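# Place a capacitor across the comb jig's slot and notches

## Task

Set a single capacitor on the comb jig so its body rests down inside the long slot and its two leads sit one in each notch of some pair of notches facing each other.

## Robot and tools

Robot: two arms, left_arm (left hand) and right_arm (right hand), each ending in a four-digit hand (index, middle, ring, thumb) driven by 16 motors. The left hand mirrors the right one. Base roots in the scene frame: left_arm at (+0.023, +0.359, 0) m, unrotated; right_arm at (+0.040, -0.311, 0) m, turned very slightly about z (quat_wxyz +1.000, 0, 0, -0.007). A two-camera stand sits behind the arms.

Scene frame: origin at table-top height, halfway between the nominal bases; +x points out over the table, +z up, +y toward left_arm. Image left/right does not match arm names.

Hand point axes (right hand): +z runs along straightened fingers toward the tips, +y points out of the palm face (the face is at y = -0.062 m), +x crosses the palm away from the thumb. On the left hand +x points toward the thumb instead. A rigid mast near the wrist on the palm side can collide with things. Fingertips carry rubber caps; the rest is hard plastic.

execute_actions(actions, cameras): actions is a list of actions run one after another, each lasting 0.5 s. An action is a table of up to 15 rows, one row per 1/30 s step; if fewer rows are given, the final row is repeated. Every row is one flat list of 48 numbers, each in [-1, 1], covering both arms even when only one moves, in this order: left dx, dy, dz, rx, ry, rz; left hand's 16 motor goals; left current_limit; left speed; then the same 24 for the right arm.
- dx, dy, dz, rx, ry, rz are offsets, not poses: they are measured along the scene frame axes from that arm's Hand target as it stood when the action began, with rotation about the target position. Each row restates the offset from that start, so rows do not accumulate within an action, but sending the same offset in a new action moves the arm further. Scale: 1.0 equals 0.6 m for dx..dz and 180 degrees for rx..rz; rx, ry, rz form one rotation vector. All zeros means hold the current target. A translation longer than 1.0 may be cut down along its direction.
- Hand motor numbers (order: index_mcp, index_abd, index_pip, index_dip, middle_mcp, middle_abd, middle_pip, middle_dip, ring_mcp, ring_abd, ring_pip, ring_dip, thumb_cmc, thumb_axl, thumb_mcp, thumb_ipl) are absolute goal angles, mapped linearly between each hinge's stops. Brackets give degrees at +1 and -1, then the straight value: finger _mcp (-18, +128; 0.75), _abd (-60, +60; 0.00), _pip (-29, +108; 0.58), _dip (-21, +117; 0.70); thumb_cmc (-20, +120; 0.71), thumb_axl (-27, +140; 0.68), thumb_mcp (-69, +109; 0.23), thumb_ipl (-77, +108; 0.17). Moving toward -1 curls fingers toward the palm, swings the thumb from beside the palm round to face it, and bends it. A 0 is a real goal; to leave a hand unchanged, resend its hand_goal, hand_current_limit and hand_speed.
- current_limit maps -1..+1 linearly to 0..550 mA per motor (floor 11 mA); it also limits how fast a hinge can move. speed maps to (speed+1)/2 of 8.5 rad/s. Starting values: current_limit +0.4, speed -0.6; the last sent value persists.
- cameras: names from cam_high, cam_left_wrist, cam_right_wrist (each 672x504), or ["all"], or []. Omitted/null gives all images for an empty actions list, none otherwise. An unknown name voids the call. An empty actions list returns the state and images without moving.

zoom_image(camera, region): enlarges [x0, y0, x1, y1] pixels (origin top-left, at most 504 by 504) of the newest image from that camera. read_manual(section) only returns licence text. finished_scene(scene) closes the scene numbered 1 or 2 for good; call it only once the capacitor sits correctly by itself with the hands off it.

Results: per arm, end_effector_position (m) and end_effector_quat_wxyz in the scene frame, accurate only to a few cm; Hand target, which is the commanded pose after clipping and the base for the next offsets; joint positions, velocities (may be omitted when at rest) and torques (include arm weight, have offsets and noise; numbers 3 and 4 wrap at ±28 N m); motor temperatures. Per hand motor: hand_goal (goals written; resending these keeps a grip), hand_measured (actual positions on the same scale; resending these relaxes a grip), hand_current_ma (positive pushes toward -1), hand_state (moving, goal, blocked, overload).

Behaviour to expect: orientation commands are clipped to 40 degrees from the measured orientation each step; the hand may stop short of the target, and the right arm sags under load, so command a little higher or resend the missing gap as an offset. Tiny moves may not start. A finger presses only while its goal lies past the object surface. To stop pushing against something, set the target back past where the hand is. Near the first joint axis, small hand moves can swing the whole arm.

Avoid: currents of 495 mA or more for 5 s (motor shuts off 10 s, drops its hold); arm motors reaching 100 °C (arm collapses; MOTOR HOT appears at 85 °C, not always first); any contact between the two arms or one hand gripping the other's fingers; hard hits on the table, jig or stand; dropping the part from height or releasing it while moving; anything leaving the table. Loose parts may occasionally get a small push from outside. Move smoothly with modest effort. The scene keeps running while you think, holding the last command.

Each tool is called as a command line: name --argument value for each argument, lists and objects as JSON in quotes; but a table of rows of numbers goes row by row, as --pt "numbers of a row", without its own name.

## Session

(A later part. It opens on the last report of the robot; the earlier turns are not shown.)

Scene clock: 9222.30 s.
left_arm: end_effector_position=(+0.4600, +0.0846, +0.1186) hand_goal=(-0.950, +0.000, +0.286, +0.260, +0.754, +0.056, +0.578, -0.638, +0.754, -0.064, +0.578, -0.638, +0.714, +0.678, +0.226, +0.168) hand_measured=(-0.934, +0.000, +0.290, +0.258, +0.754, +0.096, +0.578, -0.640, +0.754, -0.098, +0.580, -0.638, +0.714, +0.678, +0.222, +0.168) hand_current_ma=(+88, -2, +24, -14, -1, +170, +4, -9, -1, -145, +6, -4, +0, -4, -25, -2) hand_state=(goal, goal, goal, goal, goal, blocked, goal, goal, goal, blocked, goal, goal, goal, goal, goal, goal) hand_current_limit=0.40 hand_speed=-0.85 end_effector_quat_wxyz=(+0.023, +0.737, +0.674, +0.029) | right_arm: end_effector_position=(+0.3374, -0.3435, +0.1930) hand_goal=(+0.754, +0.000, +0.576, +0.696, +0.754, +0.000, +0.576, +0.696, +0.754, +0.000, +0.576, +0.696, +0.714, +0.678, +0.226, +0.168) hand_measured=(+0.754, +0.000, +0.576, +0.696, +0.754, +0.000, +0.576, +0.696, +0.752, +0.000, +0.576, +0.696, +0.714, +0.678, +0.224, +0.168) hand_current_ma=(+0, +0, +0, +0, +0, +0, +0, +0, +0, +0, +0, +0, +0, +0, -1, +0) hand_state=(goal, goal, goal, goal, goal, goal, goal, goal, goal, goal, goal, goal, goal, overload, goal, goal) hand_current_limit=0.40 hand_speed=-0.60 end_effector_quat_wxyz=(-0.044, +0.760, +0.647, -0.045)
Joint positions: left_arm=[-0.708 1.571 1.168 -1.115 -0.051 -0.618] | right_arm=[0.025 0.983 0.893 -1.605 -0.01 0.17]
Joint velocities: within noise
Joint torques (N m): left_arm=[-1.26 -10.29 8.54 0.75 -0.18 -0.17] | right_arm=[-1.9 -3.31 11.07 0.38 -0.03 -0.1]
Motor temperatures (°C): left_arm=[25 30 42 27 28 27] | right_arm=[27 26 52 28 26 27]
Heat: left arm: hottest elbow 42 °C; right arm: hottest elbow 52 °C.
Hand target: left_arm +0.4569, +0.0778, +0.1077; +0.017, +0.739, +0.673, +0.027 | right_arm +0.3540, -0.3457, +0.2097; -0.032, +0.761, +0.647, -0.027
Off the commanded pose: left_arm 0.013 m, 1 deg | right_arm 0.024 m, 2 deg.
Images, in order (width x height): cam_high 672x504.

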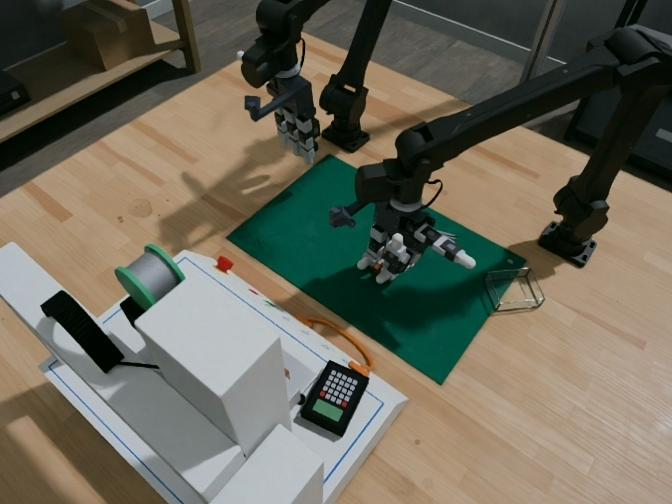

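zoom_image --camera "cam_high" --region '[365, 250, 395, 280]'

execute_actions --actions '[[[0.0045,-0.001,0.002,0,0,0,-0.95,0,0.285,0.26,0.753,0.055,0.577,-0.638,0.753,-0.065,0.577,-0.638,0.714,0.678,0.226,0.168,0.4,-0.85,0,0,0,0,0,0,0.754,0,0.576,0.696,0.754,0,0.576,0.696,0.754,0,0.576,0.696,0.714,0.678,0.226,0.168,0.4,-0.6]]]' --cameras '["cam_left_wrist"]'

zoom_image --camera "cam_left_wrist" --region '[395, 95, 455, 155]'

Scaled by 16.800 from the camera's 672x504 image, which has a finer 960x720 frame.

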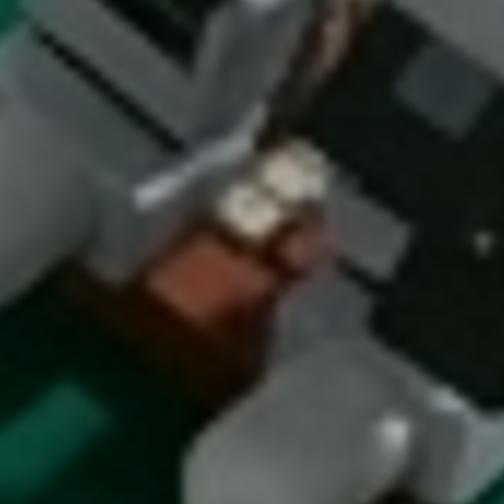

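Scene clock: 9291.00 s.
left_arm: end_effector_position=(+0.4600, +0.0846, +0.1186) hand_goal=(-0.950, +0.000, +0.286, +0.260, +0.754, +0.056, +0.578, -0.638, +0.754, -0.064, +0.578, -0.638, +0.714, +0.678, +0.226, +0.168) hand_measured=(-0.934, +0.000, +0.290, +0.258, +0.754, +0.096, +0.578, -0.640, +0.754, -0.098, +0.580, -0.638, +0.714, +0.678, +0.222, +0.168) hand_current_ma=(+88, -2, +24, -14, -1, +170, +4, -9, -1, -145, +6, -4, +0, -4, -25, -2) hand_state=(goal, goal, goal, goal, goal, blocked, goal, goal, goal, blocked, goal, goal, goal, goal, goal, goal) hand_current_limit=0.40 hand_speed=-0.85 end_effector_quat_wxyz=(+0.023, +0.737, +0.674, +0.029) | right_arm: end_effector_position=(+0.3374, -0.3435, +0.1930) hand_goal=(+0.754, +0.000, +0.576, +0.696, +0.754, +0.000, +0.576, +0.696, +0.754, +0.000, +0.576, +0.696, +0.714, +0.678, +0.226, +0.168) hand_measured=(+0.754, +0.000, +0.576, +0.696, +0.754, +0.000, +0.576, +0.696, +0.752, +0.000, +0.576, +0.696, +0.714, +0.678, +0.224, +0.168) hand_current_ma=(+0, +0, +0, +0, +0, +0, +0, +0, +0, +0, +0, +0, +0, +0, -1, +0) hand_state=(goal, goal, goal, goal, goal, goal, goal, goal, goal, goal, goal, goal, goal, overload, goal, goal) hand_current_limit=0.40 hand_speed=-0.60 end_effector_quat_wxyz=(-0.044, +0.760, +0.647, -0.045)
Joint positions: left_arm=[-0.708 1.571 1.168 -1.115 -0.051 -0.618] | right_arm=[0.025 0.983 0.893 -1.605 -0.01 0.17]
Joint torques (N m): left_arm=[-0.97 -9.93 9.25 0.59 -0.17 -0.15] | right_arm=[-1.79 -3.14 11.11 0.4 -0.01 -0.13]
Heat: left arm: hottest elbow 41 °C; right arm: hottest elbow 52 °C.
Hand target: left_arm +0.4596, +0.0772, +0.1089; +0.017, +0.739, +0.673, +0.027 | right_arm +0.3540, -0.3457, +0.2097; -0.032, +0.761, +0.647, -0.027
Off the commanded pose: left_arm 0.012 m, 1 deg | right_arm 0.024 m, 2 deg.
Images, in order (width x height): cam_left_wrist 672x504.

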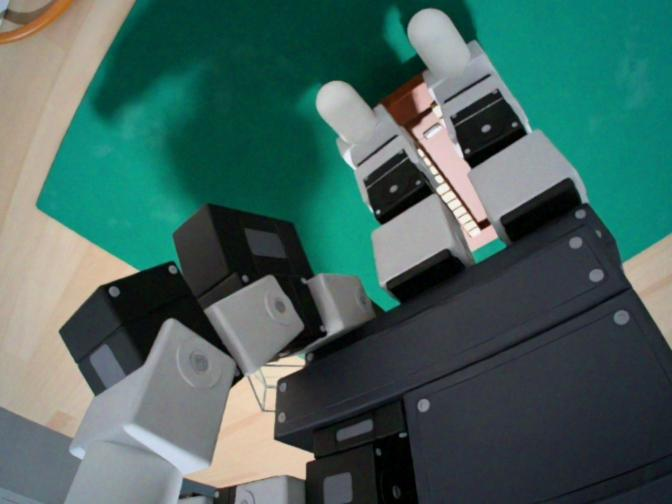

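Scaled by 8.400 from the camera's 672x504 image, which has a finer 960x720 frame.

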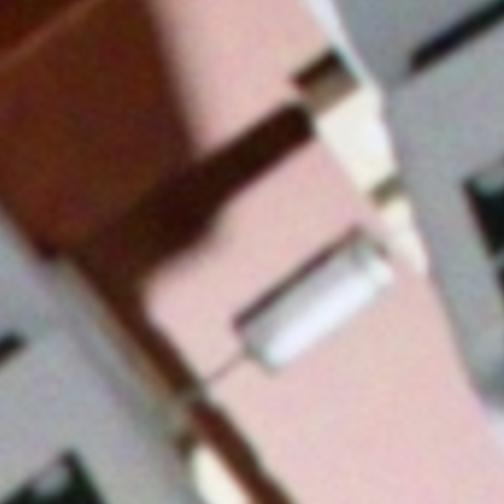

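execute_actions --actions '[[[0.0,0.0,-0.006,0,0,0,-0.95,0,0.285,0.26,0.753,0.055,0.577,-0.638,0.753,-0.065,0.577,-0.638,0.714,0.678,0.226,0.168,0.4,-0.85,0,0,0,0,0,0,0.754,0,0.576,0.696,0.754,0,0.576,0.696,0.754,0,0.576,0.696,0.714,0.678,0.226,0.168,0.4,-0.6]]]' --cameras '["cam_left_wrist"]'

zoom_image --camera "cam_left_wrist" --region '[395, 95, 455, 155]'

Scene clock: 9348.00 s.
left_arm: end_effector_position=(+0.4604, +0.0844, +0.1186) hand_goal=(-0.950, +0.000, +0.286, +0.260, +0.754, +0.056, +0.578, -0.638, +0.754, -0.064, +0.578, -0.638, +0.714, +0.678, +0.226, +0.168) hand_measured=(-0.934, +0.000, +0.290, +0.258, +0.754, +0.096, +0.578, -0.640, +0.758, -0.092, +0.580, -0.638, +0.714, +0.678, +0.222, +0.168) hand_current_ma=(+88, -2, +24, -14, -1, +170, +4, -9, +17, -125, +6, -2, +0, -4, -25, -2) hand_state=(goal, goal, goal, goal, goal, blocked, goal, goal, goal, blocked, goal, goal, goal, goal, goal, goal) hand_current_limit=0.40 hand_speed=-0.85 end_effector_quat_wxyz=(+0.024, +0.737, +0.674, +0.029) | right_arm: end_effector_position=(+0.3374, -0.3435, +0.1930) hand_goal=(+0.754, +0.000, +0.576, +0.696, +0.754, +0.000, +0.576, +0.696, +0.754, +0.000, +0.576, +0.696, +0.714, +0.678, +0.226, +0.168) hand_measured=(+0.754, +0.000, +0.576, +0.696, +0.754, +0.000, +0.576, +0.696, +0.752, +0.000, +0.576, +0.696, +0.714, +0.678, +0.224, +0.168) hand_current_ma=(+0, +0, +0, +0, +0, +0, +0, +0, +0, +0, +0, +0, +0, +0, -1, +0) hand_state=(goal, goal, goal, goal, goal, goal, goal, goal, goal, goal, goal, goal, goal, overload, goal, goal) hand_current_limit=0.40 hand_speed=-0.60 end_effector_quat_wxyz=(-0.044, +0.760, +0.647, -0.045)
Joint positions: left_arm=[-0.708 1.572 1.168 -1.113 -0.051 -0.618] | right_arm=[0.025 0.983 0.893 -1.605 -0.01 0.17]
Joint torques (N m): left_arm=[-1.03 -9.7 8.81 0.88 -0.18 -0.14] | right_arm=[-1.67 -3.31 11.22 0.49 -0.02 -0.1]
Heat: left arm: hottest elbow 42 °C; right arm: hottest elbow 52 °C.
Hand target: left_arm +0.4596, +0.0773, +0.1053; +0.017, +0.739, +0.673, +0.027 | right_arm +0.3540, -0.3457, +0.2097; -0.032, +0.761, +0.647, -0.027
Off the commanded pose: left_arm 0.015 m, 1 deg | right_arm 0.024 m, 2 deg.
Images, in order (width x height): cam_left_wrist 672x504.

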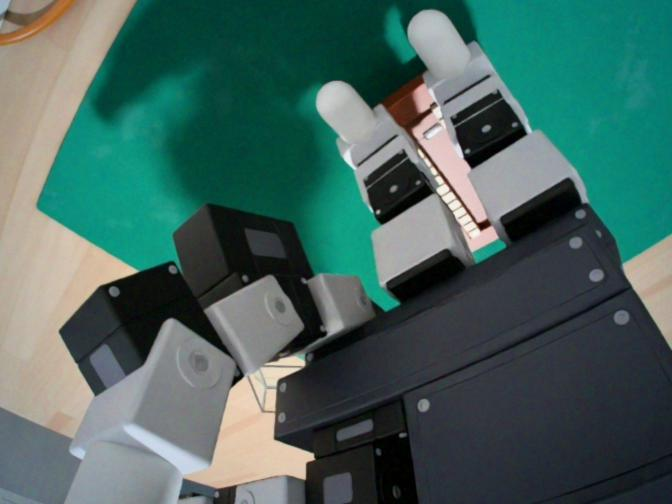

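Scaled by 8.400 from the camera's 672x504 image, which has a finer 960x720 frame.

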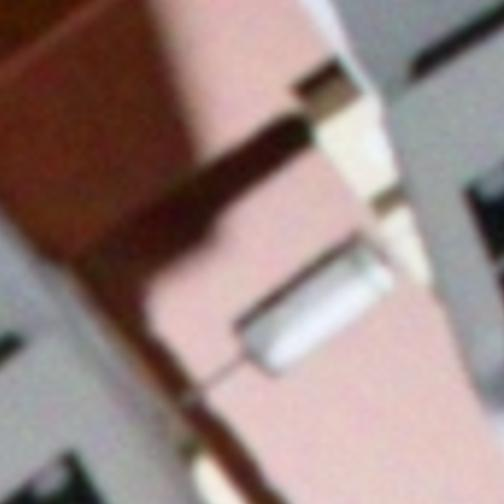

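execute_actions --actions '[[[0.012,-0.004,0.03,0,0,0.006,-0.95,0,0.285,0.26,0.753,0.055,0.577,-0.638,0.753,-0.065,0.577,-0.638,0.714,0.678,0.226,0.168,0.4,-0.85,0,0,0,0,0,0,0.754,0,0.576,0.696,0.754,0,0.576,0.696,0.754,0,0.576,0.696,0.714,0.678,0.226,0.168,0.4,-0.6]]]' --cameras '["cam_left_wrist"]'

zoom_image --camera "cam_left_wrist" --region '[395, 95, 455, 155]'

Scene clock: 9424.00 s.
left_arm: end_effector_position=(+0.4576, +0.0877, +0.1177) hand_goal=(-0.950, +0.000, +0.286, +0.260, +0.754, +0.056, +0.578, -0.638, +0.754, -0.064, +0.578, -0.638, +0.714, +0.678, +0.226, +0.168) hand_measured=(-0.934, +0.000, +0.290, +0.258, +0.754, +0.096, +0.578, -0.640, +0.750, -0.092, +0.578, -0.638, +0.714, +0.678, +0.222, +0.168) hand_current_ma=(+88, -2, +24, -14, -1, +170, +4, -9, -23, -125, -1, -2, +0, -4, -25, -2) hand_state=(goal, goal, goal, goal, goal, blocked, goal, goal, goal, blocked, goal, goal, goal, goal, goal, goal) hand_current_limit=0.40 hand_speed=-0.85 end_effector_quat_wxyz=(+0.012, +0.733, +0.679, +0.027) | right_arm: end_effector_position=(+0.3374, -0.3435, +0.1930) hand_goal=(+0.754, +0.000, +0.576, +0.696, +0.754, +0.000, +0.576, +0.696, +0.754, +0.000, +0.576, +0.696, +0.714, +0.678, +0.226, +0.168) hand_measured=(+0.754, +0.000, +0.576, +0.696, +0.754, +0.000, +0.576, +0.696, +0.752, +0.000, +0.576, +0.696, +0.714, +0.678, +0.224, +0.168) hand_current_ma=(+0, +0, +0, +0, +0, +0, +0, +0, +0, +0, +0, +0, +0, +0, -1, +0) hand_state=(goal, goal, goal, goal, goal, goal, goal, goal, goal, goal, goal, goal, goal, overload, goal, goal) hand_current_limit=0.40 hand_speed=-0.60 end_effector_quat_wxyz=(-0.044, +0.760, +0.647, -0.045)
Joint positions: left_arm=[-0.708 1.577 1.176 -1.14 -0.051 -0.632] | right_arm=[0.025 0.983 0.893 -1.605 -0.01 0.17]
Joint torques (N m): left_arm=[-0.79 -10.05 12.29 -0.06 -0.2 -0.17] | right_arm=[-1.96 -3.25 11.12 0.36 0 -0.11]
Heat: left arm: hottest elbow 41 °C; right arm: hottest elbow 52 °C.
Hand target: left_arm +0.4669, +0.0748, +0.1233; +0.017, +0.732, +0.680, +0.027 | right_arm +0.3540, -0.3457, +0.2097; -0.032, +0.761, +0.647, -0.027
Off the commanded pose: left_arm 0.017 m, 1 deg | right_arm 0.024 m, 2 deg.
Images, in order (width x height): cam_left_wrist 672x504.

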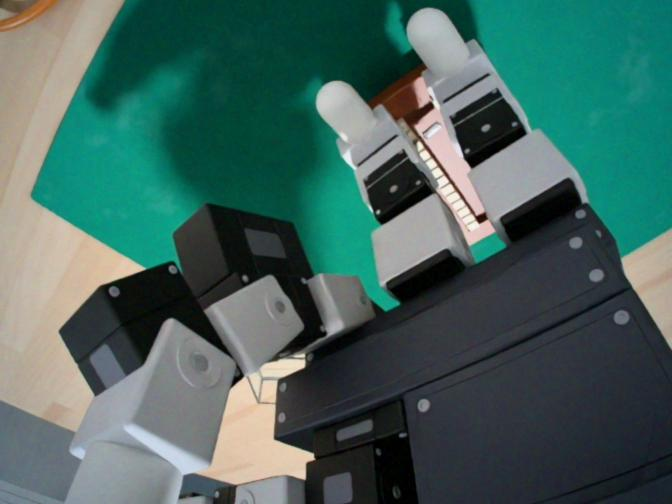

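Scaled by 8.400 from the camera's 672x504 image, which has a finer 960x720 frame.

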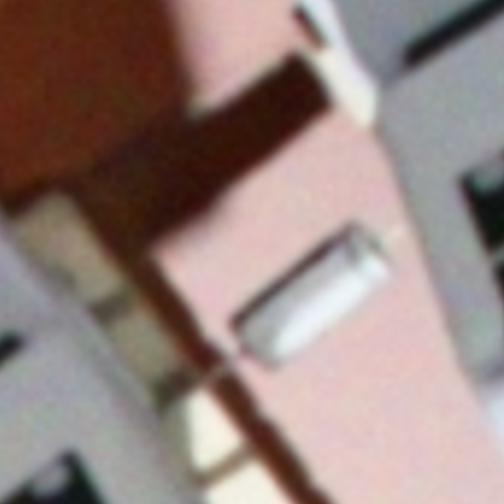

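execute_actions --actions '[[[-0.013,0.0065,-0.018,0,0,0,-0.95,0,0.285,0.26,0.753,0.055,0.577,-0.638,0.753,-0.065,0.577,-0.638,0.714,0.678,0.226,0.168,0.4,-0.85,0,0,0,0,0,0,0.754,0,0.576,0.696,0.754,0,0.576,0.696,0.754,0,0.576,0.696,0.714,0.678,0.226,0.168,0.4,-0.6]]]' --cameras '["cam_left_wrist"]'

zoom_image --camera "cam_left_wrist" --region '[395, 95, 455, 155]'

Scene clock: 9453.37 s.
left_arm: end_effector_position=(+0.4596, +0.0863, +0.1184) hand_goal=(-0.950, +0.000, +0.286, +0.260, +0.754, +0.056, +0.578, -0.638, +0.754, -0.064, +0.578, -0.638, +0.714, +0.678, +0.226, +0.168) hand_measured=(-0.934, +0.000, +0.290, +0.258, +0.754, +0.096, +0.578, -0.640, +0.752, -0.092, +0.578, -0.638, +0.714, +0.678, +0.222, +0.168) hand_current_ma=(+88, -2, +24, -14, -1, +170, +4, -9, -8, -125, -1, -2, +0, -4, -25, -2) hand_state=(goal, goal, goal, goal, goal, blocked, goal, goal, goal, blocked, goal, goal, goal, goal, goal, goal) hand_current_limit=0.40 hand_speed=-0.85 end_effector_quat_wxyz=(+0.018, +0.732, +0.681, +0.028) | right_arm: end_effector_position=(+0.3374, -0.3435, +0.1930) hand_goal=(+0.754, +0.000, +0.576, +0.696, +0.754, +0.000, +0.576, +0.696, +0.754, +0.000, +0.576, +0.696, +0.714, +0.678, +0.226, +0.168) hand_measured=(+0.754, +0.000, +0.576, +0.696, +0.754, +0.000, +0.576, +0.696, +0.752, +0.000, +0.576, +0.696, +0.714, +0.678, +0.224, +0.168) hand_current_ma=(+0, +0, +0, +0, +0, +0, +0, +0, +0, +0, +0, +0, +0, +0, -1, +0) hand_state=(goal, goal, goal, goal, goal, goal, goal, goal, goal, goal, goal, goal, goal, overload, goal, goal) hand_current_limit=0.40 hand_speed=-0.60 end_effector_quat_wxyz=(-0.044, +0.760, +0.647, -0.045)
Joint positions: left_arm=[-0.708 1.577 1.176 -1.129 -0.051 -0.636] | right_arm=[0.025 0.983 0.893 -1.605 -0.01 0.17]
Joint torques (N m): left_arm=[-1.08 -10.75 9.07 0.73 -0.21 -0.17] | right_arm=[-1.55 -3.6 11.11 0.35 -0.04 -0.09]
Heat: left arm: hottest elbow 41 °C; right arm: hottest elbow 52 °C.
Hand target: left_arm +0.4590, +0.0788, +0.1125; +0.017, +0.732, +0.680, +0.027 | right_arm +0.3540, -0.3457, +0.2097; -0.032, +0.761, +0.647, -0.027
Off the commanded pose: left_arm 0.010 m, 0 deg | right_arm 0.024 m, 2 deg.
Images, in order (width x height): cam_left_wrist 672x504.

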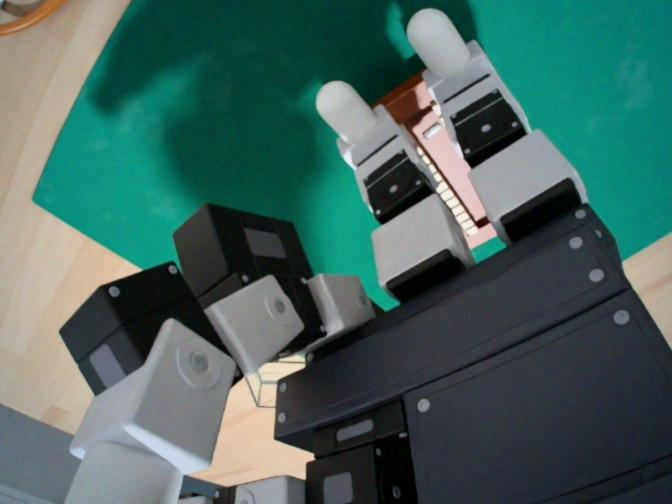

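Scaled by 8.400 from the camera's 672x504 image, which has a finer 960x720 frame.

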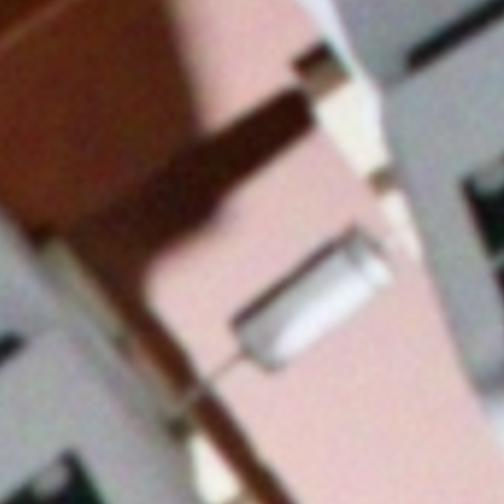

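execute_actions --actions '[[[-0.0055,0.001,-0.003,0,0,0,-0.95,0,0.285,0.26,0.753,0.055,0.577,-0.638,0.753,-0.065,0.577,-0.638,0.714,0.678,0.226,0.168,0.4,-0.85,0,0,0,0,0,0,0.754,0,0.576,0.696,0.754,0,0.576,0.696,0.754,0,0.576,0.696,0.714,0.678,0.226,0.168,0.4,-0.6]]]' --cameras '["cam_left_wrist"]'

zoom_image --camera "cam_left_wrist" --region '[395, 95, 455, 155]'

Scene clock: 9470.87 s.
left_arm: end_effector_position=(+0.4602, +0.0848, +0.1188) hand_goal=(-0.950, +0.000, +0.286, +0.260, +0.754, +0.056, +0.578, -0.638, +0.754, -0.064, +0.578, -0.638, +0.714, +0.678, +0.226, +0.168) hand_measured=(-0.934, +0.000, +0.290, +0.258, +0.754, +0.096, +0.578, -0.640, +0.752, -0.092, +0.578, -0.638, +0.714, +0.678, +0.222, +0.168) hand_current_ma=(+88, -2, +24, -14, -1, +170, +4, -9, -8, -125, -1, -2, +0, -4, -25, -2) hand_state=(goal, goal, goal, goal, goal, blocked, goal, goal, goal, blocked, goal, goal, goal, goal, goal, goal) hand_current_limit=0.40 hand_speed=-0.85 end_effector_quat_wxyz=(+0.021, +0.731, +0.682, +0.028) | right_arm: end_effector_position=(+0.3374, -0.3435, +0.1930) hand_goal=(+0.754, +0.000, +0.576, +0.696, +0.754, +0.000, +0.576, +0.696, +0.754, +0.000, +0.576, +0.696, +0.714, +0.678, +0.226, +0.168) hand_measured=(+0.754, +0.000, +0.576, +0.696, +0.754, +0.000, +0.576, +0.696, +0.752, +0.000, +0.576, +0.696, +0.714, +0.678, +0.224, +0.168) hand_current_ma=(+0, +0, +0, +0, +0, +0, +0, +0, +0, +0, +0, +0, +0, +0, -1, +0) hand_state=(goal, goal, goal, goal, goal, goal, goal, goal, goal, goal, goal, goal, goal, overload, goal, goal) hand_current_limit=0.40 hand_speed=-0.60 end_effector_quat_wxyz=(-0.044, +0.760, +0.647, -0.045)
Joint positions: left_arm=[-0.71 1.577 1.176 -1.122 -0.051 -0.64] | right_arm=[0.025 0.983 0.893 -1.605 -0.01 0.17]
Joint torques (N m): left_arm=[-1.26 -11.11 8.18 0.7 -0.22 -0.16] | right_arm=[-1.79 -3.55 11.1 0.38 -0.03 -0.1]
Heat: left arm: hottest elbow 41 °C; right arm: hottest elbow 52 °C.
Hand target: left_arm +0.4557, +0.0793, +0.1107; +0.017, +0.732, +0.680, +0.027 | right_arm +0.3540, -0.3457, +0.2097; -0.032, +0.761, +0.647, -0.027
Off the commanded pose: left_arm 0.011 m, 1 deg | right_arm 0.024 m, 2 deg.
Images, in order (width x height): cam_left_wrist 672x504.

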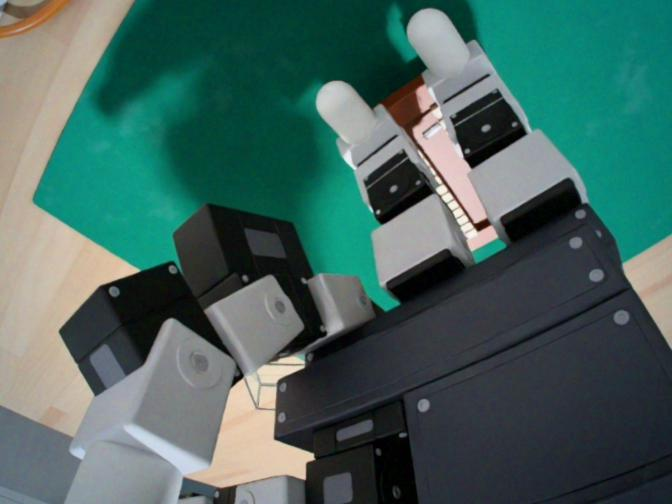

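Scaled by 8.400 from the camera's 672x504 image, which has a finer 960x720 frame.

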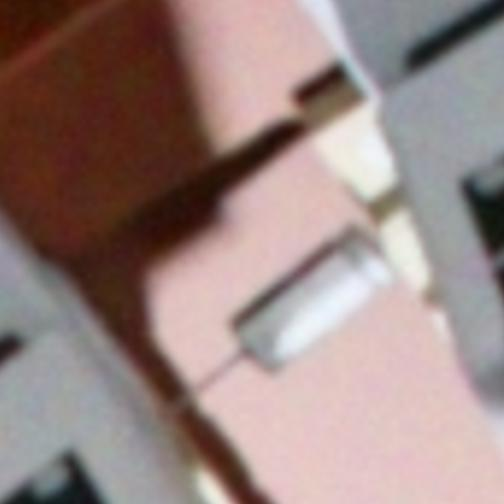

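execute_actions --actions '[[[-0.003,0.0,0.0,0.0005,0.0065,0,-0.95,0,0.285,0.26,0.753,0.055,0.577,-0.638,0.753,-0.065,0.577,-0.638,0.714,0.678,0.226,0.168,0.4,-0.85,0,0,0,0,0,0,0.754,0,0.576,0.696,0.754,0,0.576,0.696,0.754,0,0.576,0.696,0.714,0.678,0.226,0.168,0.4,-0.6]]]' --cameras '["cam_left_wrist"]'

zoom_image --camera "cam_left_wrist" --region '[395, 95, 455, 155]'

Scene clock: 9488.63 s.
left_arm: end_effector_position=(+0.4582, +0.0845, +0.1178) hand_goal=(-0.950, +0.000, +0.286, +0.260, +0.754, +0.056, +0.578, -0.638, +0.754, -0.064, +0.578, -0.638, +0.714, +0.678, +0.226, +0.168) hand_measured=(-0.934, +0.000, +0.290, +0.258, +0.754, +0.096, +0.578, -0.640, +0.752, -0.092, +0.578, -0.638, +0.714, +0.678, +0.222, +0.168) hand_current_ma=(+88, -2, +24, -14, -1, +170, +4, -9, -8, -125, -1, -2, +0, -4, -25, -2) hand_state=(goal, goal, goal, goal, goal, blocked, goal, goal, goal, blocked, goal, goal, goal, goal, goal, goal) hand_current_limit=0.40 hand_speed=-0.85 end_effector_quat_wxyz=(+0.019, +0.731, +0.682, +0.023) | right_arm: end_effector_position=(+0.3374, -0.3435, +0.1930) hand_goal=(+0.754, +0.000, +0.576, +0.696, +0.754, +0.000, +0.576, +0.696, +0.754, +0.000, +0.576, +0.696, +0.714, +0.678, +0.226, +0.168) hand_measured=(+0.754, +0.000, +0.576, +0.696, +0.754, +0.000, +0.576, +0.696, +0.752, +0.000, +0.576, +0.696, +0.714, +0.678, +0.224, +0.168) hand_current_ma=(+0, +0, +0, +0, +0, +0, +0, +0, +0, +0, +0, +0, +0, +0, -1, +0) hand_state=(goal, goal, goal, goal, goal, goal, goal, goal, goal, goal, goal, goal, goal, overload, goal, goal) hand_current_limit=0.40 hand_speed=-0.60 end_effector_quat_wxyz=(-0.044, +0.760, +0.647, -0.045)
Joint positions: left_arm=[-0.71 1.577 1.176 -1.128 -0.042 -0.64] | right_arm=[0.025 0.983 0.893 -1.605 -0.01 0.17]
Joint torques (N m): left_arm=[-1.08 -10.75 9.05 0.08 -0.08 -0.15] | right_arm=[-1.9 -3.6 11.1 0.36 -0.03 -0.12]
Heat: left arm: hottest elbow 40 °C; right arm: hottest elbow 52 °C.
Hand target: left_arm +0.4540, +0.0793, +0.1107; +0.009, +0.733, +0.680, +0.020 | right_arm +0.3540, -0.3457, +0.2097; -0.032, +0.761, +0.647, -0.027
Off the commanded pose: left_arm 0.010 m, 1 deg | right_arm 0.024 m, 2 deg.
Images, in order (width x height): cam_left_wrist 672x504.

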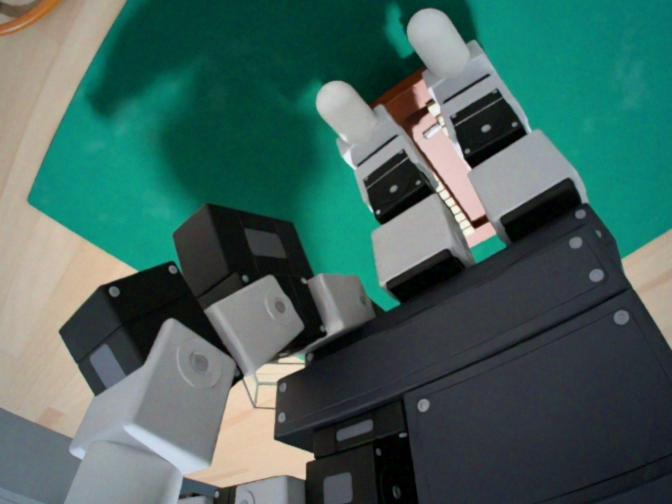

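Scaled by 8.400 from the camera's 672x504 image, which has a finer 960x720 frame.

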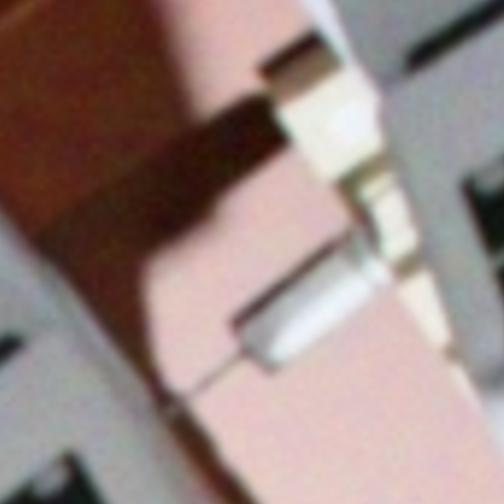

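execute_actions --actions '[[[0.0,0.012,0.0,0.0004,0.005,0,-0.95,0,0.285,0.26,0.753,0.055,0.577,-0.638,0.753,-0.065,0.577,-0.638,0.714,0.678,0.226,0.168,0.4,-0.85,0,0,0,0,0,0,0.754,0,0.576,0.696,0.754,0,0.576,0.696,0.754,0,0.576,0.696,0.714,0.678,0.226,0.168,0.4,-0.6]]]' --cameras '["cam_left_wrist"]'

zoom_image --camera "cam_left_wrist" --region '[395, 95, 455, 155]'

Scene clock: 9526.27 s.
left_arm: end_effector_position=(+0.4543, +0.0856, +0.1161) hand_goal=(-0.950, +0.000, +0.286, +0.260, +0.754, +0.056, +0.578, -0.638, +0.754, -0.064, +0.578, -0.638, +0.714, +0.678, +0.226, +0.168) hand_measured=(-0.934, +0.000, +0.290, +0.258, +0.754, +0.096, +0.578, -0.640, +0.752, -0.092, +0.578, -0.638, +0.714, +0.678, +0.222, +0.168) hand_current_ma=(+88, -2, +24, -14, -1, +170, +4, -9, -8, -125, -1, -2, +0, -4, -25, -2) hand_state=(goal, goal, goal, goal, goal, blocked, goal, goal, goal, blocked, goal, goal, goal, goal, goal, goal) hand_current_limit=0.40 hand_speed=-0.85 end_effector_quat_wxyz=(+0.012, +0.731, +0.682, +0.017) | right_arm: end_effector_position=(+0.3374, -0.3435, +0.1930) hand_goal=(+0.754, +0.000, +0.576, +0.696, +0.754, +0.000, +0.576, +0.696, +0.754, +0.000, +0.576, +0.696, +0.714, +0.678, +0.226, +0.168) hand_measured=(+0.754, +0.000, +0.576, +0.696, +0.754, +0.000, +0.576, +0.696, +0.752, +0.000, +0.576, +0.696, +0.714, +0.678, +0.224, +0.168) hand_current_ma=(+0, +0, +0, +0, +0, +0, +0, +0, +0, +0, +0, +0, +0, +0, -1, +0) hand_state=(goal, goal, goal, goal, goal, goal, goal, goal, goal, goal, goal, goal, goal, overload, goal, goal) hand_current_limit=0.40 hand_speed=-0.60 end_effector_quat_wxyz=(-0.044, +0.760, +0.647, -0.045)
Joint positions: left_arm=[-0.71 1.577 1.176 -1.143 -0.032 -0.64] | right_arm=[0.025 0.983 0.893 -1.605 -0.01 0.17]
Joint torques (N m): left_arm=[0.03 -11.16 8.81 0.02 -0.07 -0.02] | right_arm=[-1.67 -3.49 11.17 0.39 0 -0.11]
Heat: left arm: hottest elbow 40 °C; right arm: hottest elbow 52 °C.
Hand target: left_arm +0.4539, +0.0865, +0.1107; +0.003, +0.733, +0.680, +0.015 | right_arm +0.3540, -0.3457, +0.2097; -0.032, +0.761, +0.647, -0.027
Off the commanded pose: left_arm 0.005 m, 1 deg | right_arm 0.024 m, 2 deg.
Images, in order (width x height): cam_left_wrist 672x504.

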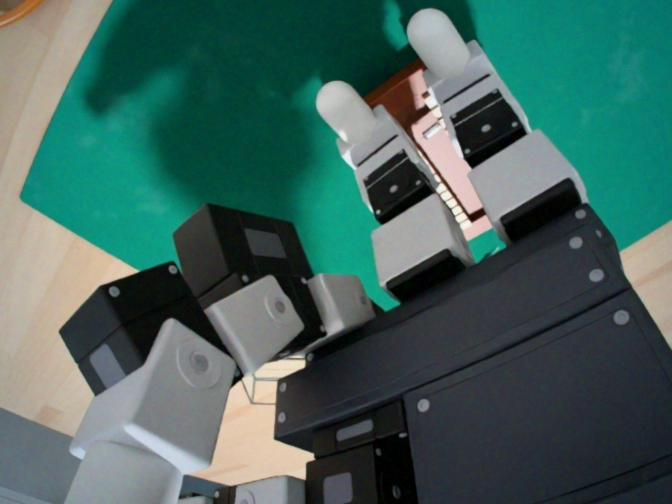

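Scaled by 8.400 from the camera's 672x504 image, which has a finer 960x720 frame.

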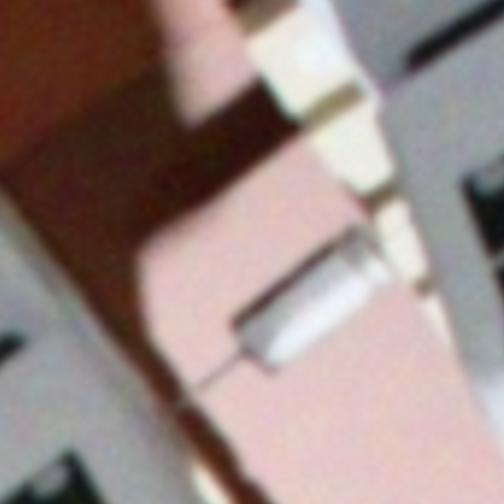

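execute_actions --actions '[[[0.006,0.0125,0.0,0,0,0,-0.95,0,0.285,0.26,0.753,0.055,0.577,-0.638,0.753,-0.065,0.577,-0.638,0.714,0.678,0.226,0.168,0.4,-0.85,0,0,0,0,0,0,0.754,0,0.576,0.696,0.754,0,0.576,0.696,0.754,0,0.576,0.696,0.714,0.678,0.226,0.168,0.4,-0.6]]]' --cameras '["cam_left_wrist"]'

zoom_image --camera "cam_left_wrist" --region '[395, 95, 455, 155]'

Scene clock: 9545.53 s.
left_arm: end_effector_position=(+0.4560, +0.0870, +0.1160) hand_goal=(-0.950, +0.000, +0.286, +0.260, +0.754, +0.056, +0.578, -0.638, +0.754, -0.064, +0.578, -0.638, +0.714, +0.678, +0.226, +0.168) hand_measured=(-0.934, +0.000, +0.290, +0.258, +0.754, +0.096, +0.578, -0.640, +0.752, -0.092, +0.578, -0.638, +0.714, +0.678, +0.222, +0.168) hand_current_ma=(+88, -2, +24, -14, -1, +170, +4, -9, -8, -125, -1, -2, +0, -4, -25, -2) hand_state=(goal, goal, goal, goal, goal, blocked, goal, goal, goal, blocked, goal, goal, goal, goal, goal, goal) hand_current_limit=0.40 hand_speed=-0.85 end_effector_quat_wxyz=(+0.011, +0.734, +0.679, +0.017) | right_arm: end_effector_position=(+0.3374, -0.3435, +0.1930) hand_goal=(+0.754, +0.000, +0.576, +0.696, +0.754, +0.000, +0.576, +0.696, +0.754, +0.000, +0.576, +0.696, +0.714, +0.678, +0.226, +0.168) hand_measured=(+0.754, +0.000, +0.576, +0.696, +0.754, +0.000, +0.576, +0.696, +0.752, +0.000, +0.576, +0.696, +0.714, +0.678, +0.224, +0.168) hand_current_ma=(+0, +0, +0, +0, +0, +0, +0, +0, +0, +0, +0, +0, +0, +0, -1, +0) hand_state=(goal, goal, goal, goal, goal, goal, goal, goal, goal, goal, goal, goal, goal, overload, goal, goal) hand_current_limit=0.40 hand_speed=-0.60 end_effector_quat_wxyz=(-0.044, +0.760, +0.647, -0.045)
Joint positions: left_arm=[-0.704 1.577 1.176 -1.143 -0.032 -0.627] | right_arm=[0.025 0.983 0.893 -1.605 -0.01 0.17]
Joint torques (N m): left_arm=[0.91 -11.58 8.32 0.08 -0.08 0.01] | right_arm=[-1.67 -3.25 11.14 0.42 0 -0.13]
Heat: left arm: hottest elbow 40 °C; right arm: hottest elbow 52 °C.
Hand target: left_arm +0.4576, +0.0941, +0.1107; +0.003, +0.733, +0.681, +0.015 | right_arm +0.3540, -0.3457, +0.2097; -0.032, +0.761, +0.647, -0.027
Off the commanded pose: left_arm 0.009 m, 1 deg | right_arm 0.024 m, 2 deg.
Images, in order (width x height): cam_left_wrist 672x504.

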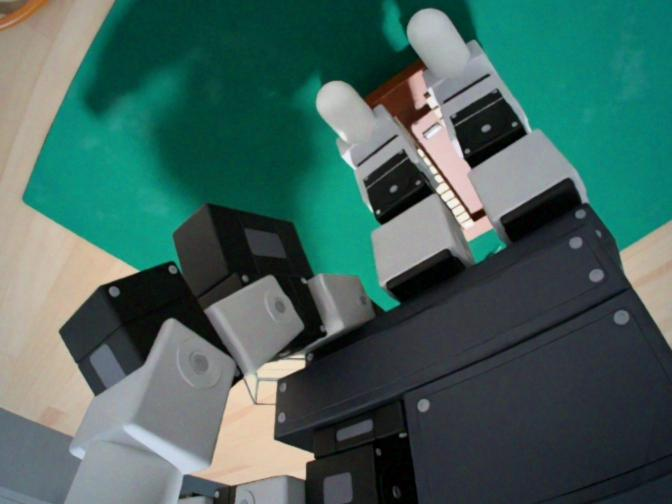

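Scaled by 8.400 from the camera's 672x504 image, which has a finer 960x720 frame.

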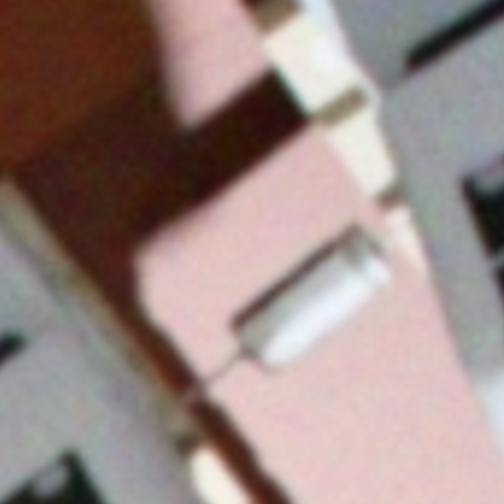

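execute_actions --actions '[[[0.006,-0.004,0.033,-0.0004,-0.0055,0,-0.95,0,0.285,0.26,0.753,0.055,0.577,-0.638,0.753,-0.065,0.577,-0.638,0.714,0.678,0.226,0.168,0.4,-0.85,0,0,0,0,0,0,0.754,0,0.576,0.696,0.754,0,0.576,0.696,0.754,0,0.576,0.696,0.714,0.678,0.226,0.168,0.4,-0.6]],[[0.006,-0.004,0.033,-0.0004,-0.0055,0,-0.95,0,0.285,0.26,0.753,0.055,0.577,-0.638,0.753,-0.065,0.577,-0.638,0.714,0.678,0.226,0.168,0.4,-0.85,0,0,0,0,0,0,0.754,0,0.576,0.696,0.754,0,0.576,0.696,0.754,0,0.576,0.696,0.714,0.678,0.226,0.168,0.4,-0.6]]]' --cameras '["cam_left_wrist"]'

zoom_image --camera "cam_left_wrist" --region '[390, 90, 460, 160]'

Scene clock: 9598.77 s.
left_arm: end_effector_position=(+0.4485, +0.0965, +0.1215) hand_goal=(-0.950, +0.000, +0.286, +0.260, +0.754, +0.056, +0.578, -0.638, +0.754, -0.064, +0.578, -0.638, +0.714, +0.678, +0.226, +0.168) hand_measured=(-0.934, +0.000, +0.290, +0.258, +0.754, +0.096, +0.578, -0.640, +0.748, -0.092, +0.578, -0.638, +0.714, +0.678, +0.222, +0.168) hand_current_ma=(+88, -2, +24, -14, +1, +170, +4, -9, -34, -125, -4, -2, +0, -4, -25, -2) hand_state=(goal, goal, goal, goal, goal, blocked, goal, goal, goal, blocked, goal, goal, goal, goal, goal, goal) hand_current_limit=0.40 hand_speed=-0.85 end_effector_quat_wxyz=(-0.013, +0.734, +0.679, +0.022) | right_arm: end_effector_position=(+0.3374, -0.3435, +0.1930) hand_goal=(+0.754, +0.000, +0.576, +0.696, +0.754, +0.000, +0.576, +0.696, +0.754, +0.000, +0.576, +0.696, +0.714, +0.678, +0.226, +0.168) hand_measured=(+0.754, +0.000, +0.576, +0.696, +0.754, +0.000, +0.576, +0.696, +0.752, +0.000, +0.576, +0.696, +0.714, +0.678, +0.224, +0.168) hand_current_ma=(+0, +0, +0, +0, +0, +0, +0, +0, +0, +0, +0, +0, +0, +0, -1, +0) hand_state=(goal, goal, goal, goal, goal, goal, goal, goal, goal, goal, goal, goal, goal, overload, goal, goal) hand_current_limit=0.40 hand_speed=-0.60 end_effector_quat_wxyz=(-0.044, +0.760, +0.647, -0.045)
Joint positions: left_arm=[-0.704 1.569 1.187 -1.209 -0.046 -0.627] | right_arm=[0.025 0.983 0.893 -1.605 -0.01 0.17]
Joint torques (N m): left_arm=[0.5 -13.27 12.33 0.09 -0.38 -0.03] | right_arm=[-1.67 -3.31 11.14 0.46 -0.01 -0.1]
Heat: left arm: hottest elbow 40 °C; right arm: hottest elbow 52 °C.
Hand target: left_arm +0.4647, +0.0893, +0.1503; +0.016, +0.732, +0.680, +0.027 | right_arm +0.3540, -0.3457, +0.2097; -0.032, +0.761, +0.647, -0.027
Off the commanded pose: left_arm 0.034 m, 3 deg | right_arm 0.024 m, 2 deg.
Images, in order (width x height): cam_left_wrist 672x504.

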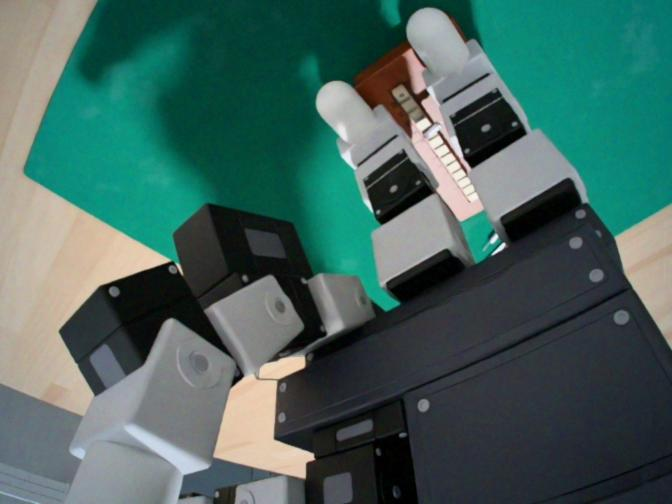

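Scaled by 7.200 from the camera's 672x504 image, which has a finer 960x720 frame.

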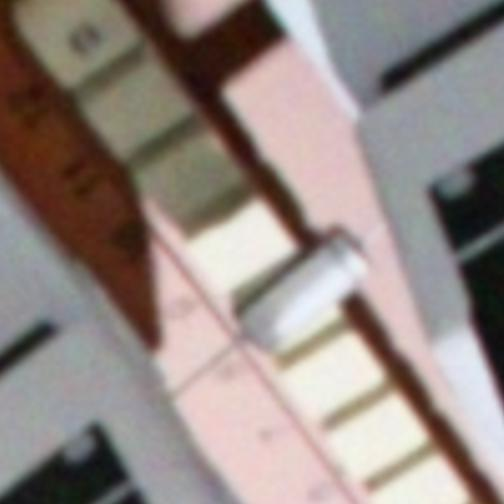

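execute_actions --actions '[[[0.008,-0.006,0.02,0,0,0,-0.95,0,0.285,0.26,0.753,0.055,0.577,-0.638,0.753,-0.065,0.577,-0.638,0.714,0.678,0.226,0.168,0.4,-0.85,0,0,0,0,0,0,0.754,0,0.576,0.696,0.754,0,0.576,0.696,0.754,0,0.576,0.696,0.714,0.678,0.226,0.168,0.4,-0.6]]]' --cameras '["cam_left_wrist"]'

zoom_image --camera "cam_left_wrist" --region '[390, 90, 460, 160]'

Scene clock: 9611.83 s.
left_arm: end_effector_position=(+0.4540, +0.0919, +0.1364) hand_goal=(-0.950, +0.000, +0.286, +0.260, +0.754, +0.056, +0.578, -0.638, +0.754, -0.064, +0.578, -0.638, +0.714, +0.678, +0.226, +0.168) hand_measured=(-0.934, +0.000, +0.290, +0.258, +0.754, +0.096, +0.578, -0.640, +0.748, -0.092, +0.578, -0.638, +0.714, +0.678, +0.222, +0.168) hand_current_ma=(+88, -2, +24, -14, +1, +170, +4, -9, -34, -125, -4, -2, +0, -4, -25, -2) hand_state=(goal, goal, goal, goal, goal, blocked, goal, goal, goal, blocked, goal, goal, goal, goal, goal, goal) hand_current_limit=0.40 hand_speed=-0.85 end_effector_quat_wxyz=(-0.009, +0.734, +0.679, +0.022) | right_arm: end_effector_position=(+0.3374, -0.3435, +0.1930) hand_goal=(+0.754, +0.000, +0.576, +0.696, +0.754, +0.000, +0.576, +0.696, +0.754, +0.000, +0.576, +0.696, +0.714, +0.678, +0.226, +0.168) hand_measured=(+0.754, +0.000, +0.576, +0.696, +0.754, +0.000, +0.576, +0.696, +0.752, +0.000, +0.576, +0.696, +0.714, +0.678, +0.224, +0.168) hand_current_ma=(+0, +0, +0, +0, +0, +0, +0, +0, +0, +0, +0, +0, +0, +0, -1, +0) hand_state=(goal, goal, goal, goal, goal, goal, goal, goal, goal, goal, goal, goal, goal, overload, goal, goal) hand_current_limit=0.40 hand_speed=-0.60 end_effector_quat_wxyz=(-0.044, +0.760, +0.647, -0.045)
Joint positions: left_arm=[-0.704 1.569 1.227 -1.243 -0.046 -0.627] | right_arm=[0.025 0.983 0.893 -1.605 -0.01 0.17]
Joint torques (N m): left_arm=[0.5 -13.16 12.55 -0.06 -0.36 -0.02] | right_arm=[-1.61 -3.6 11.07 0.49 0 -0.13]
Heat: left arm: hottest elbow 40 °C; right arm: hottest elbow 52 °C.
Hand target: left_arm +0.4696, +0.0856, +0.1623; +0.016, +0.732, +0.680, +0.027 | right_arm +0.3540, -0.3457, +0.2097; -0.032, +0.761, +0.647, -0.027
Off the commanded pose: left_arm 0.031 m, 3 deg | right_arm 0.024 m, 2 deg.
Images, in order (width x height): cam_left_wrist 672x504.

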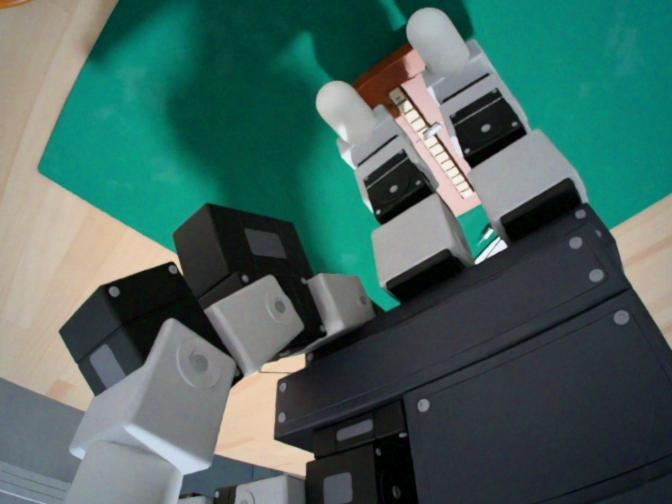

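Scaled by 7.200 from the camera's 672x504 image, which has a finer 960x720 frame.

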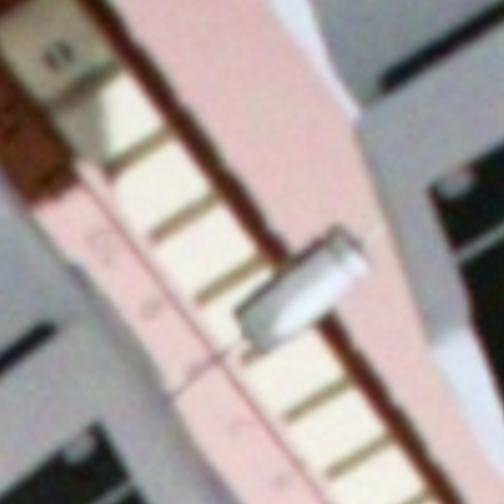

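execute_actions --actions '[[[-0.01,-0.004,-0.04,0,0,0,-0.95,0,0.285,0.26,0.753,0.055,0.577,-0.638,0.753,-0.065,0.577,-0.638,0.714,0.678,0.226,0.168,0.4,-0.85,0,0,0,0,0,0,0.754,0,0.576,0.696,0.754,0,0.576,0.696,0.754,0,0.576,0.696,0.714,0.678,0.226,0.168,0.4,-0.6]],[[-0.01,-0.004,-0.032,0,0,0,-0.95,0,0.285,0.26,0.753,0.055,0.577,-0.638,0.753,-0.065,0.577,-0.638,0.714,0.678,0.226,0.168,0.4,-0.85,0,0,0,0,0,0,0.754,0,0.576,0.696,0.754,0,0.576,0.696,0.754,0,0.576,0.696,0.714,0.678,0.226,0.168,0.4,-0.6]]]' --cameras '["cam_left_wrist"]'

zoom_image --camera "cam_left_wrist" --region '[390, 90, 460, 160]'

Scene clock: 9641.40 s.
left_arm: end_effector_position=(+0.4597, +0.0873, +0.1248) hand_goal=(-0.950, +0.000, +0.286, +0.260, +0.754, +0.056, +0.578, -0.638, +0.754, -0.064, +0.578, -0.638, +0.714, +0.678, +0.226, +0.168) hand_measured=(-0.934, +0.000, +0.290, +0.258, +0.754, +0.096, +0.578, -0.640, +0.748, -0.092, +0.578, -0.638, +0.714, +0.678, +0.222, +0.168) hand_current_ma=(+88, -2, +24, -14, +1, +170, +4, -9, -34, -125, -4, -2, +0, -4, -25, -2) hand_state=(goal, goal, goal, goal, goal, blocked, goal, goal, goal, blocked, goal, goal, goal, goal, goal, goal) hand_current_limit=0.40 hand_speed=-0.85 end_effector_quat_wxyz=(+0.018, +0.731, +0.682, +0.025) | right_arm: end_effector_position=(+0.3374, -0.3435, +0.1930) hand_goal=(+0.754, +0.000, +0.576, +0.696, +0.754, +0.000, +0.576, +0.696, +0.754, +0.000, +0.576, +0.696, +0.714, +0.678, +0.226, +0.168) hand_measured=(+0.754, +0.000, +0.576, +0.696, +0.754, +0.000, +0.576, +0.696, +0.752, +0.000, +0.576, +0.696, +0.714, +0.678, +0.224, +0.168) hand_current_ma=(+0, +0, +0, +0, +0, +0, +0, +0, +0, +0, +0, +0, +0, +0, -1, +0) hand_state=(goal, goal, goal, goal, goal, goal, goal, goal, goal, goal, goal, goal, goal, overload, goal, goal) hand_current_limit=0.40 hand_speed=-0.60 end_effector_quat_wxyz=(-0.044, +0.760, +0.647, -0.045)
Joint positions: left_arm=[-0.705 1.569 1.186 -1.146 -0.046 -0.634] | right_arm=[0.025 0.983 0.893 -1.605 -0.01 0.17]
Joint torques (N m): left_arm=[-1.26 -10.81 8.7 0.69 -0.37 -0.16] | right_arm=[-1.79 -3.43 11.22 0.43 -0.04 -0.08]
Heat: left arm: hottest elbow 42 °C; right arm: hottest elbow 52 °C.
Hand target: left_arm +0.4575, +0.0807, +0.1191; +0.016, +0.732, +0.680, +0.027 | right_arm +0.3540, -0.3457, +0.2097; -0.032, +0.761, +0.647, -0.027
Off the commanded pose: left_arm 0.009 m, 0 deg | right_arm 0.024 m, 2 deg.
Images, in order (width x height): cam_left_wrist 672x504.

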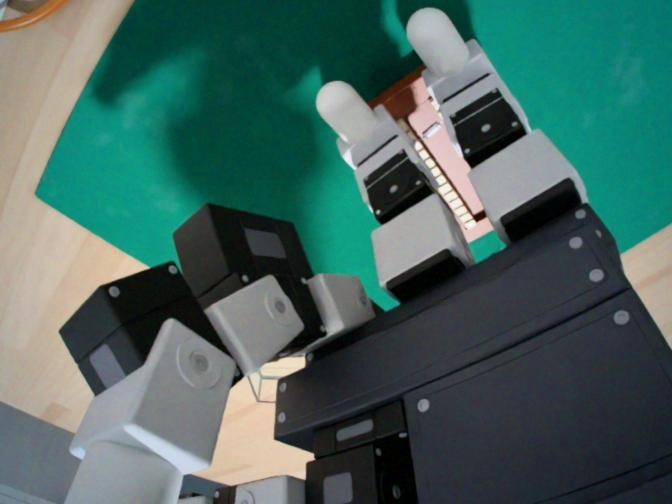

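Scaled by 7.200 from the camera's 672x504 image, which has a finer 960x720 frame.

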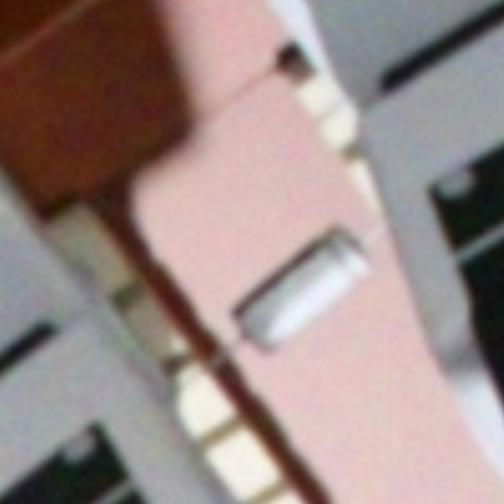

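zoom_image --camera "cam_left_wrist" --region '[405, 105, 450, 150]'

Scaled by 11.200 from the camera's 672x504 image, which has a finer 960x720 frame.

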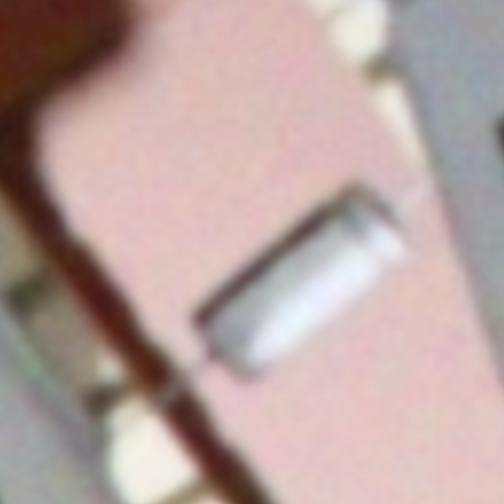

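execute_actions --actions '[[[0.005,-0.0145,0,0,0,-0.0333,-0.95,0,0.285,0.26,0.753,0.055,0.577,-0.638,0.753,-0.065,0.577,-0.638,0.714,0.678,0.226,0.168,0.4,-0.85,0,0,0,0,0,0,0.754,0,0.576,0.696,0.754,0,0.576,0.696,0.754,0,0.576,0.696,0.714,0.678,0.226,0.168,0.4,-0.6]]]' --cameras '["cam_left_wrist"]'

zoom_image --camera "cam_left_wrist" --region '[395, 95, 455, 155]'

Scene clock: 9712.63 s.
left_arm: end_effector_position=(+0.4618, +0.0789, +0.1252) hand_goal=(-0.950, +0.000, +0.286, +0.260, +0.754, +0.056, +0.578, -0.638, +0.754, -0.064, +0.578, -0.638, +0.714, +0.678, +0.226, +0.168) hand_measured=(-0.934, +0.000, +0.290, +0.258, +0.754, +0.096, +0.578, -0.640, +0.748, -0.092, +0.578, -0.638, +0.714, +0.678, +0.222, +0.168) hand_current_ma=(+88, -2, +24, -14, +1, +170, +4, -9, -34, -125, -4, -2, +0, -4, -25, -2) hand_state=(goal, goal, goal, goal, goal, blocked, goal, goal, goal, blocked, goal, goal, goal, goal, goal, goal) hand_current_limit=0.40 hand_speed=-0.85 end_effector_quat_wxyz=(+0.019, +0.760, +0.649, +0.027) | right_arm: end_effector_position=(+0.3374, -0.3435, +0.1930) hand_goal=(+0.754, +0.000, +0.576, +0.696, +0.754, +0.000, +0.576, +0.696, +0.754, +0.000, +0.576, +0.696, +0.714, +0.678, +0.226, +0.168) hand_measured=(+0.754, +0.000, +0.576, +0.696, +0.754, +0.000, +0.576, +0.696, +0.752, +0.000, +0.576, +0.696, +0.714, +0.678, +0.224, +0.168) hand_current_ma=(+0, +0, +0, +0, +0, +0, +0, +0, +0, +0, +0, +0, +0, +0, -1, +0) hand_state=(goal, goal, goal, goal, goal, goal, goal, goal, goal, goal, goal, goal, goal, overload, goal, goal) hand_current_limit=0.40 hand_speed=-0.60 end_effector_quat_wxyz=(-0.044, +0.760, +0.647, -0.045)
Joint positions: left_arm=[-0.705 1.569 1.186 -1.141 -0.046 -0.548] | right_arm=[0.025 0.983 0.893 -1.605 -0.01 0.17]
Joint torques (N m): left_arm=[-0.85 -11.05 8.69 0.72 -0.18 0.01] | right_arm=[-1.9 -3.49 11.18 0.42 0 -0.12]
Heat: left arm: hottest elbow 41 °C; right arm: hottest elbow 52 °C.
Hand target: left_arm +0.4605, +0.0721, +0.1191; +0.017, +0.767, +0.641, +0.026 | right_arm +0.3540, -0.3457, +0.2097; -0.032, +0.761, +0.647, -0.027
Off the commanded pose: left_arm 0.009 m, 1 deg | right_arm 0.024 m, 2 deg.
Images, in order (width x height): cam_left_wrist 672x504.

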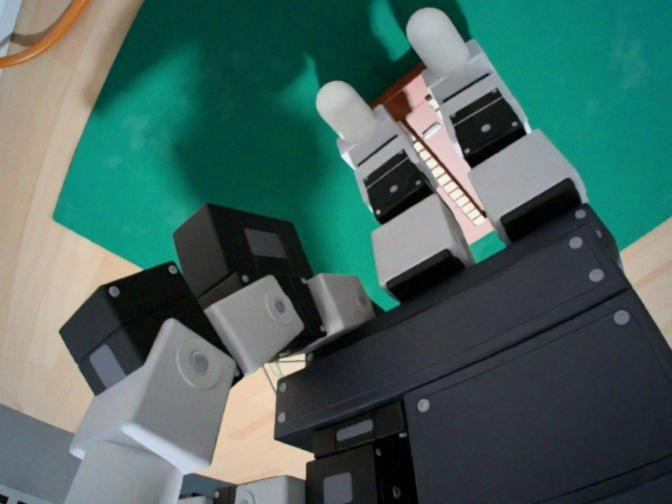

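Scaled by 8.400 from the camera's 672x504 image, which has a finer 960x720 frame.

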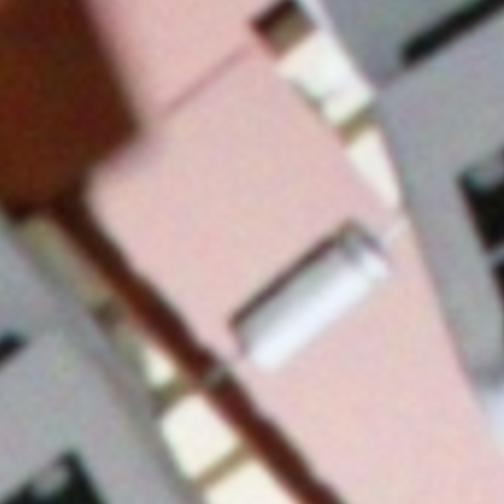

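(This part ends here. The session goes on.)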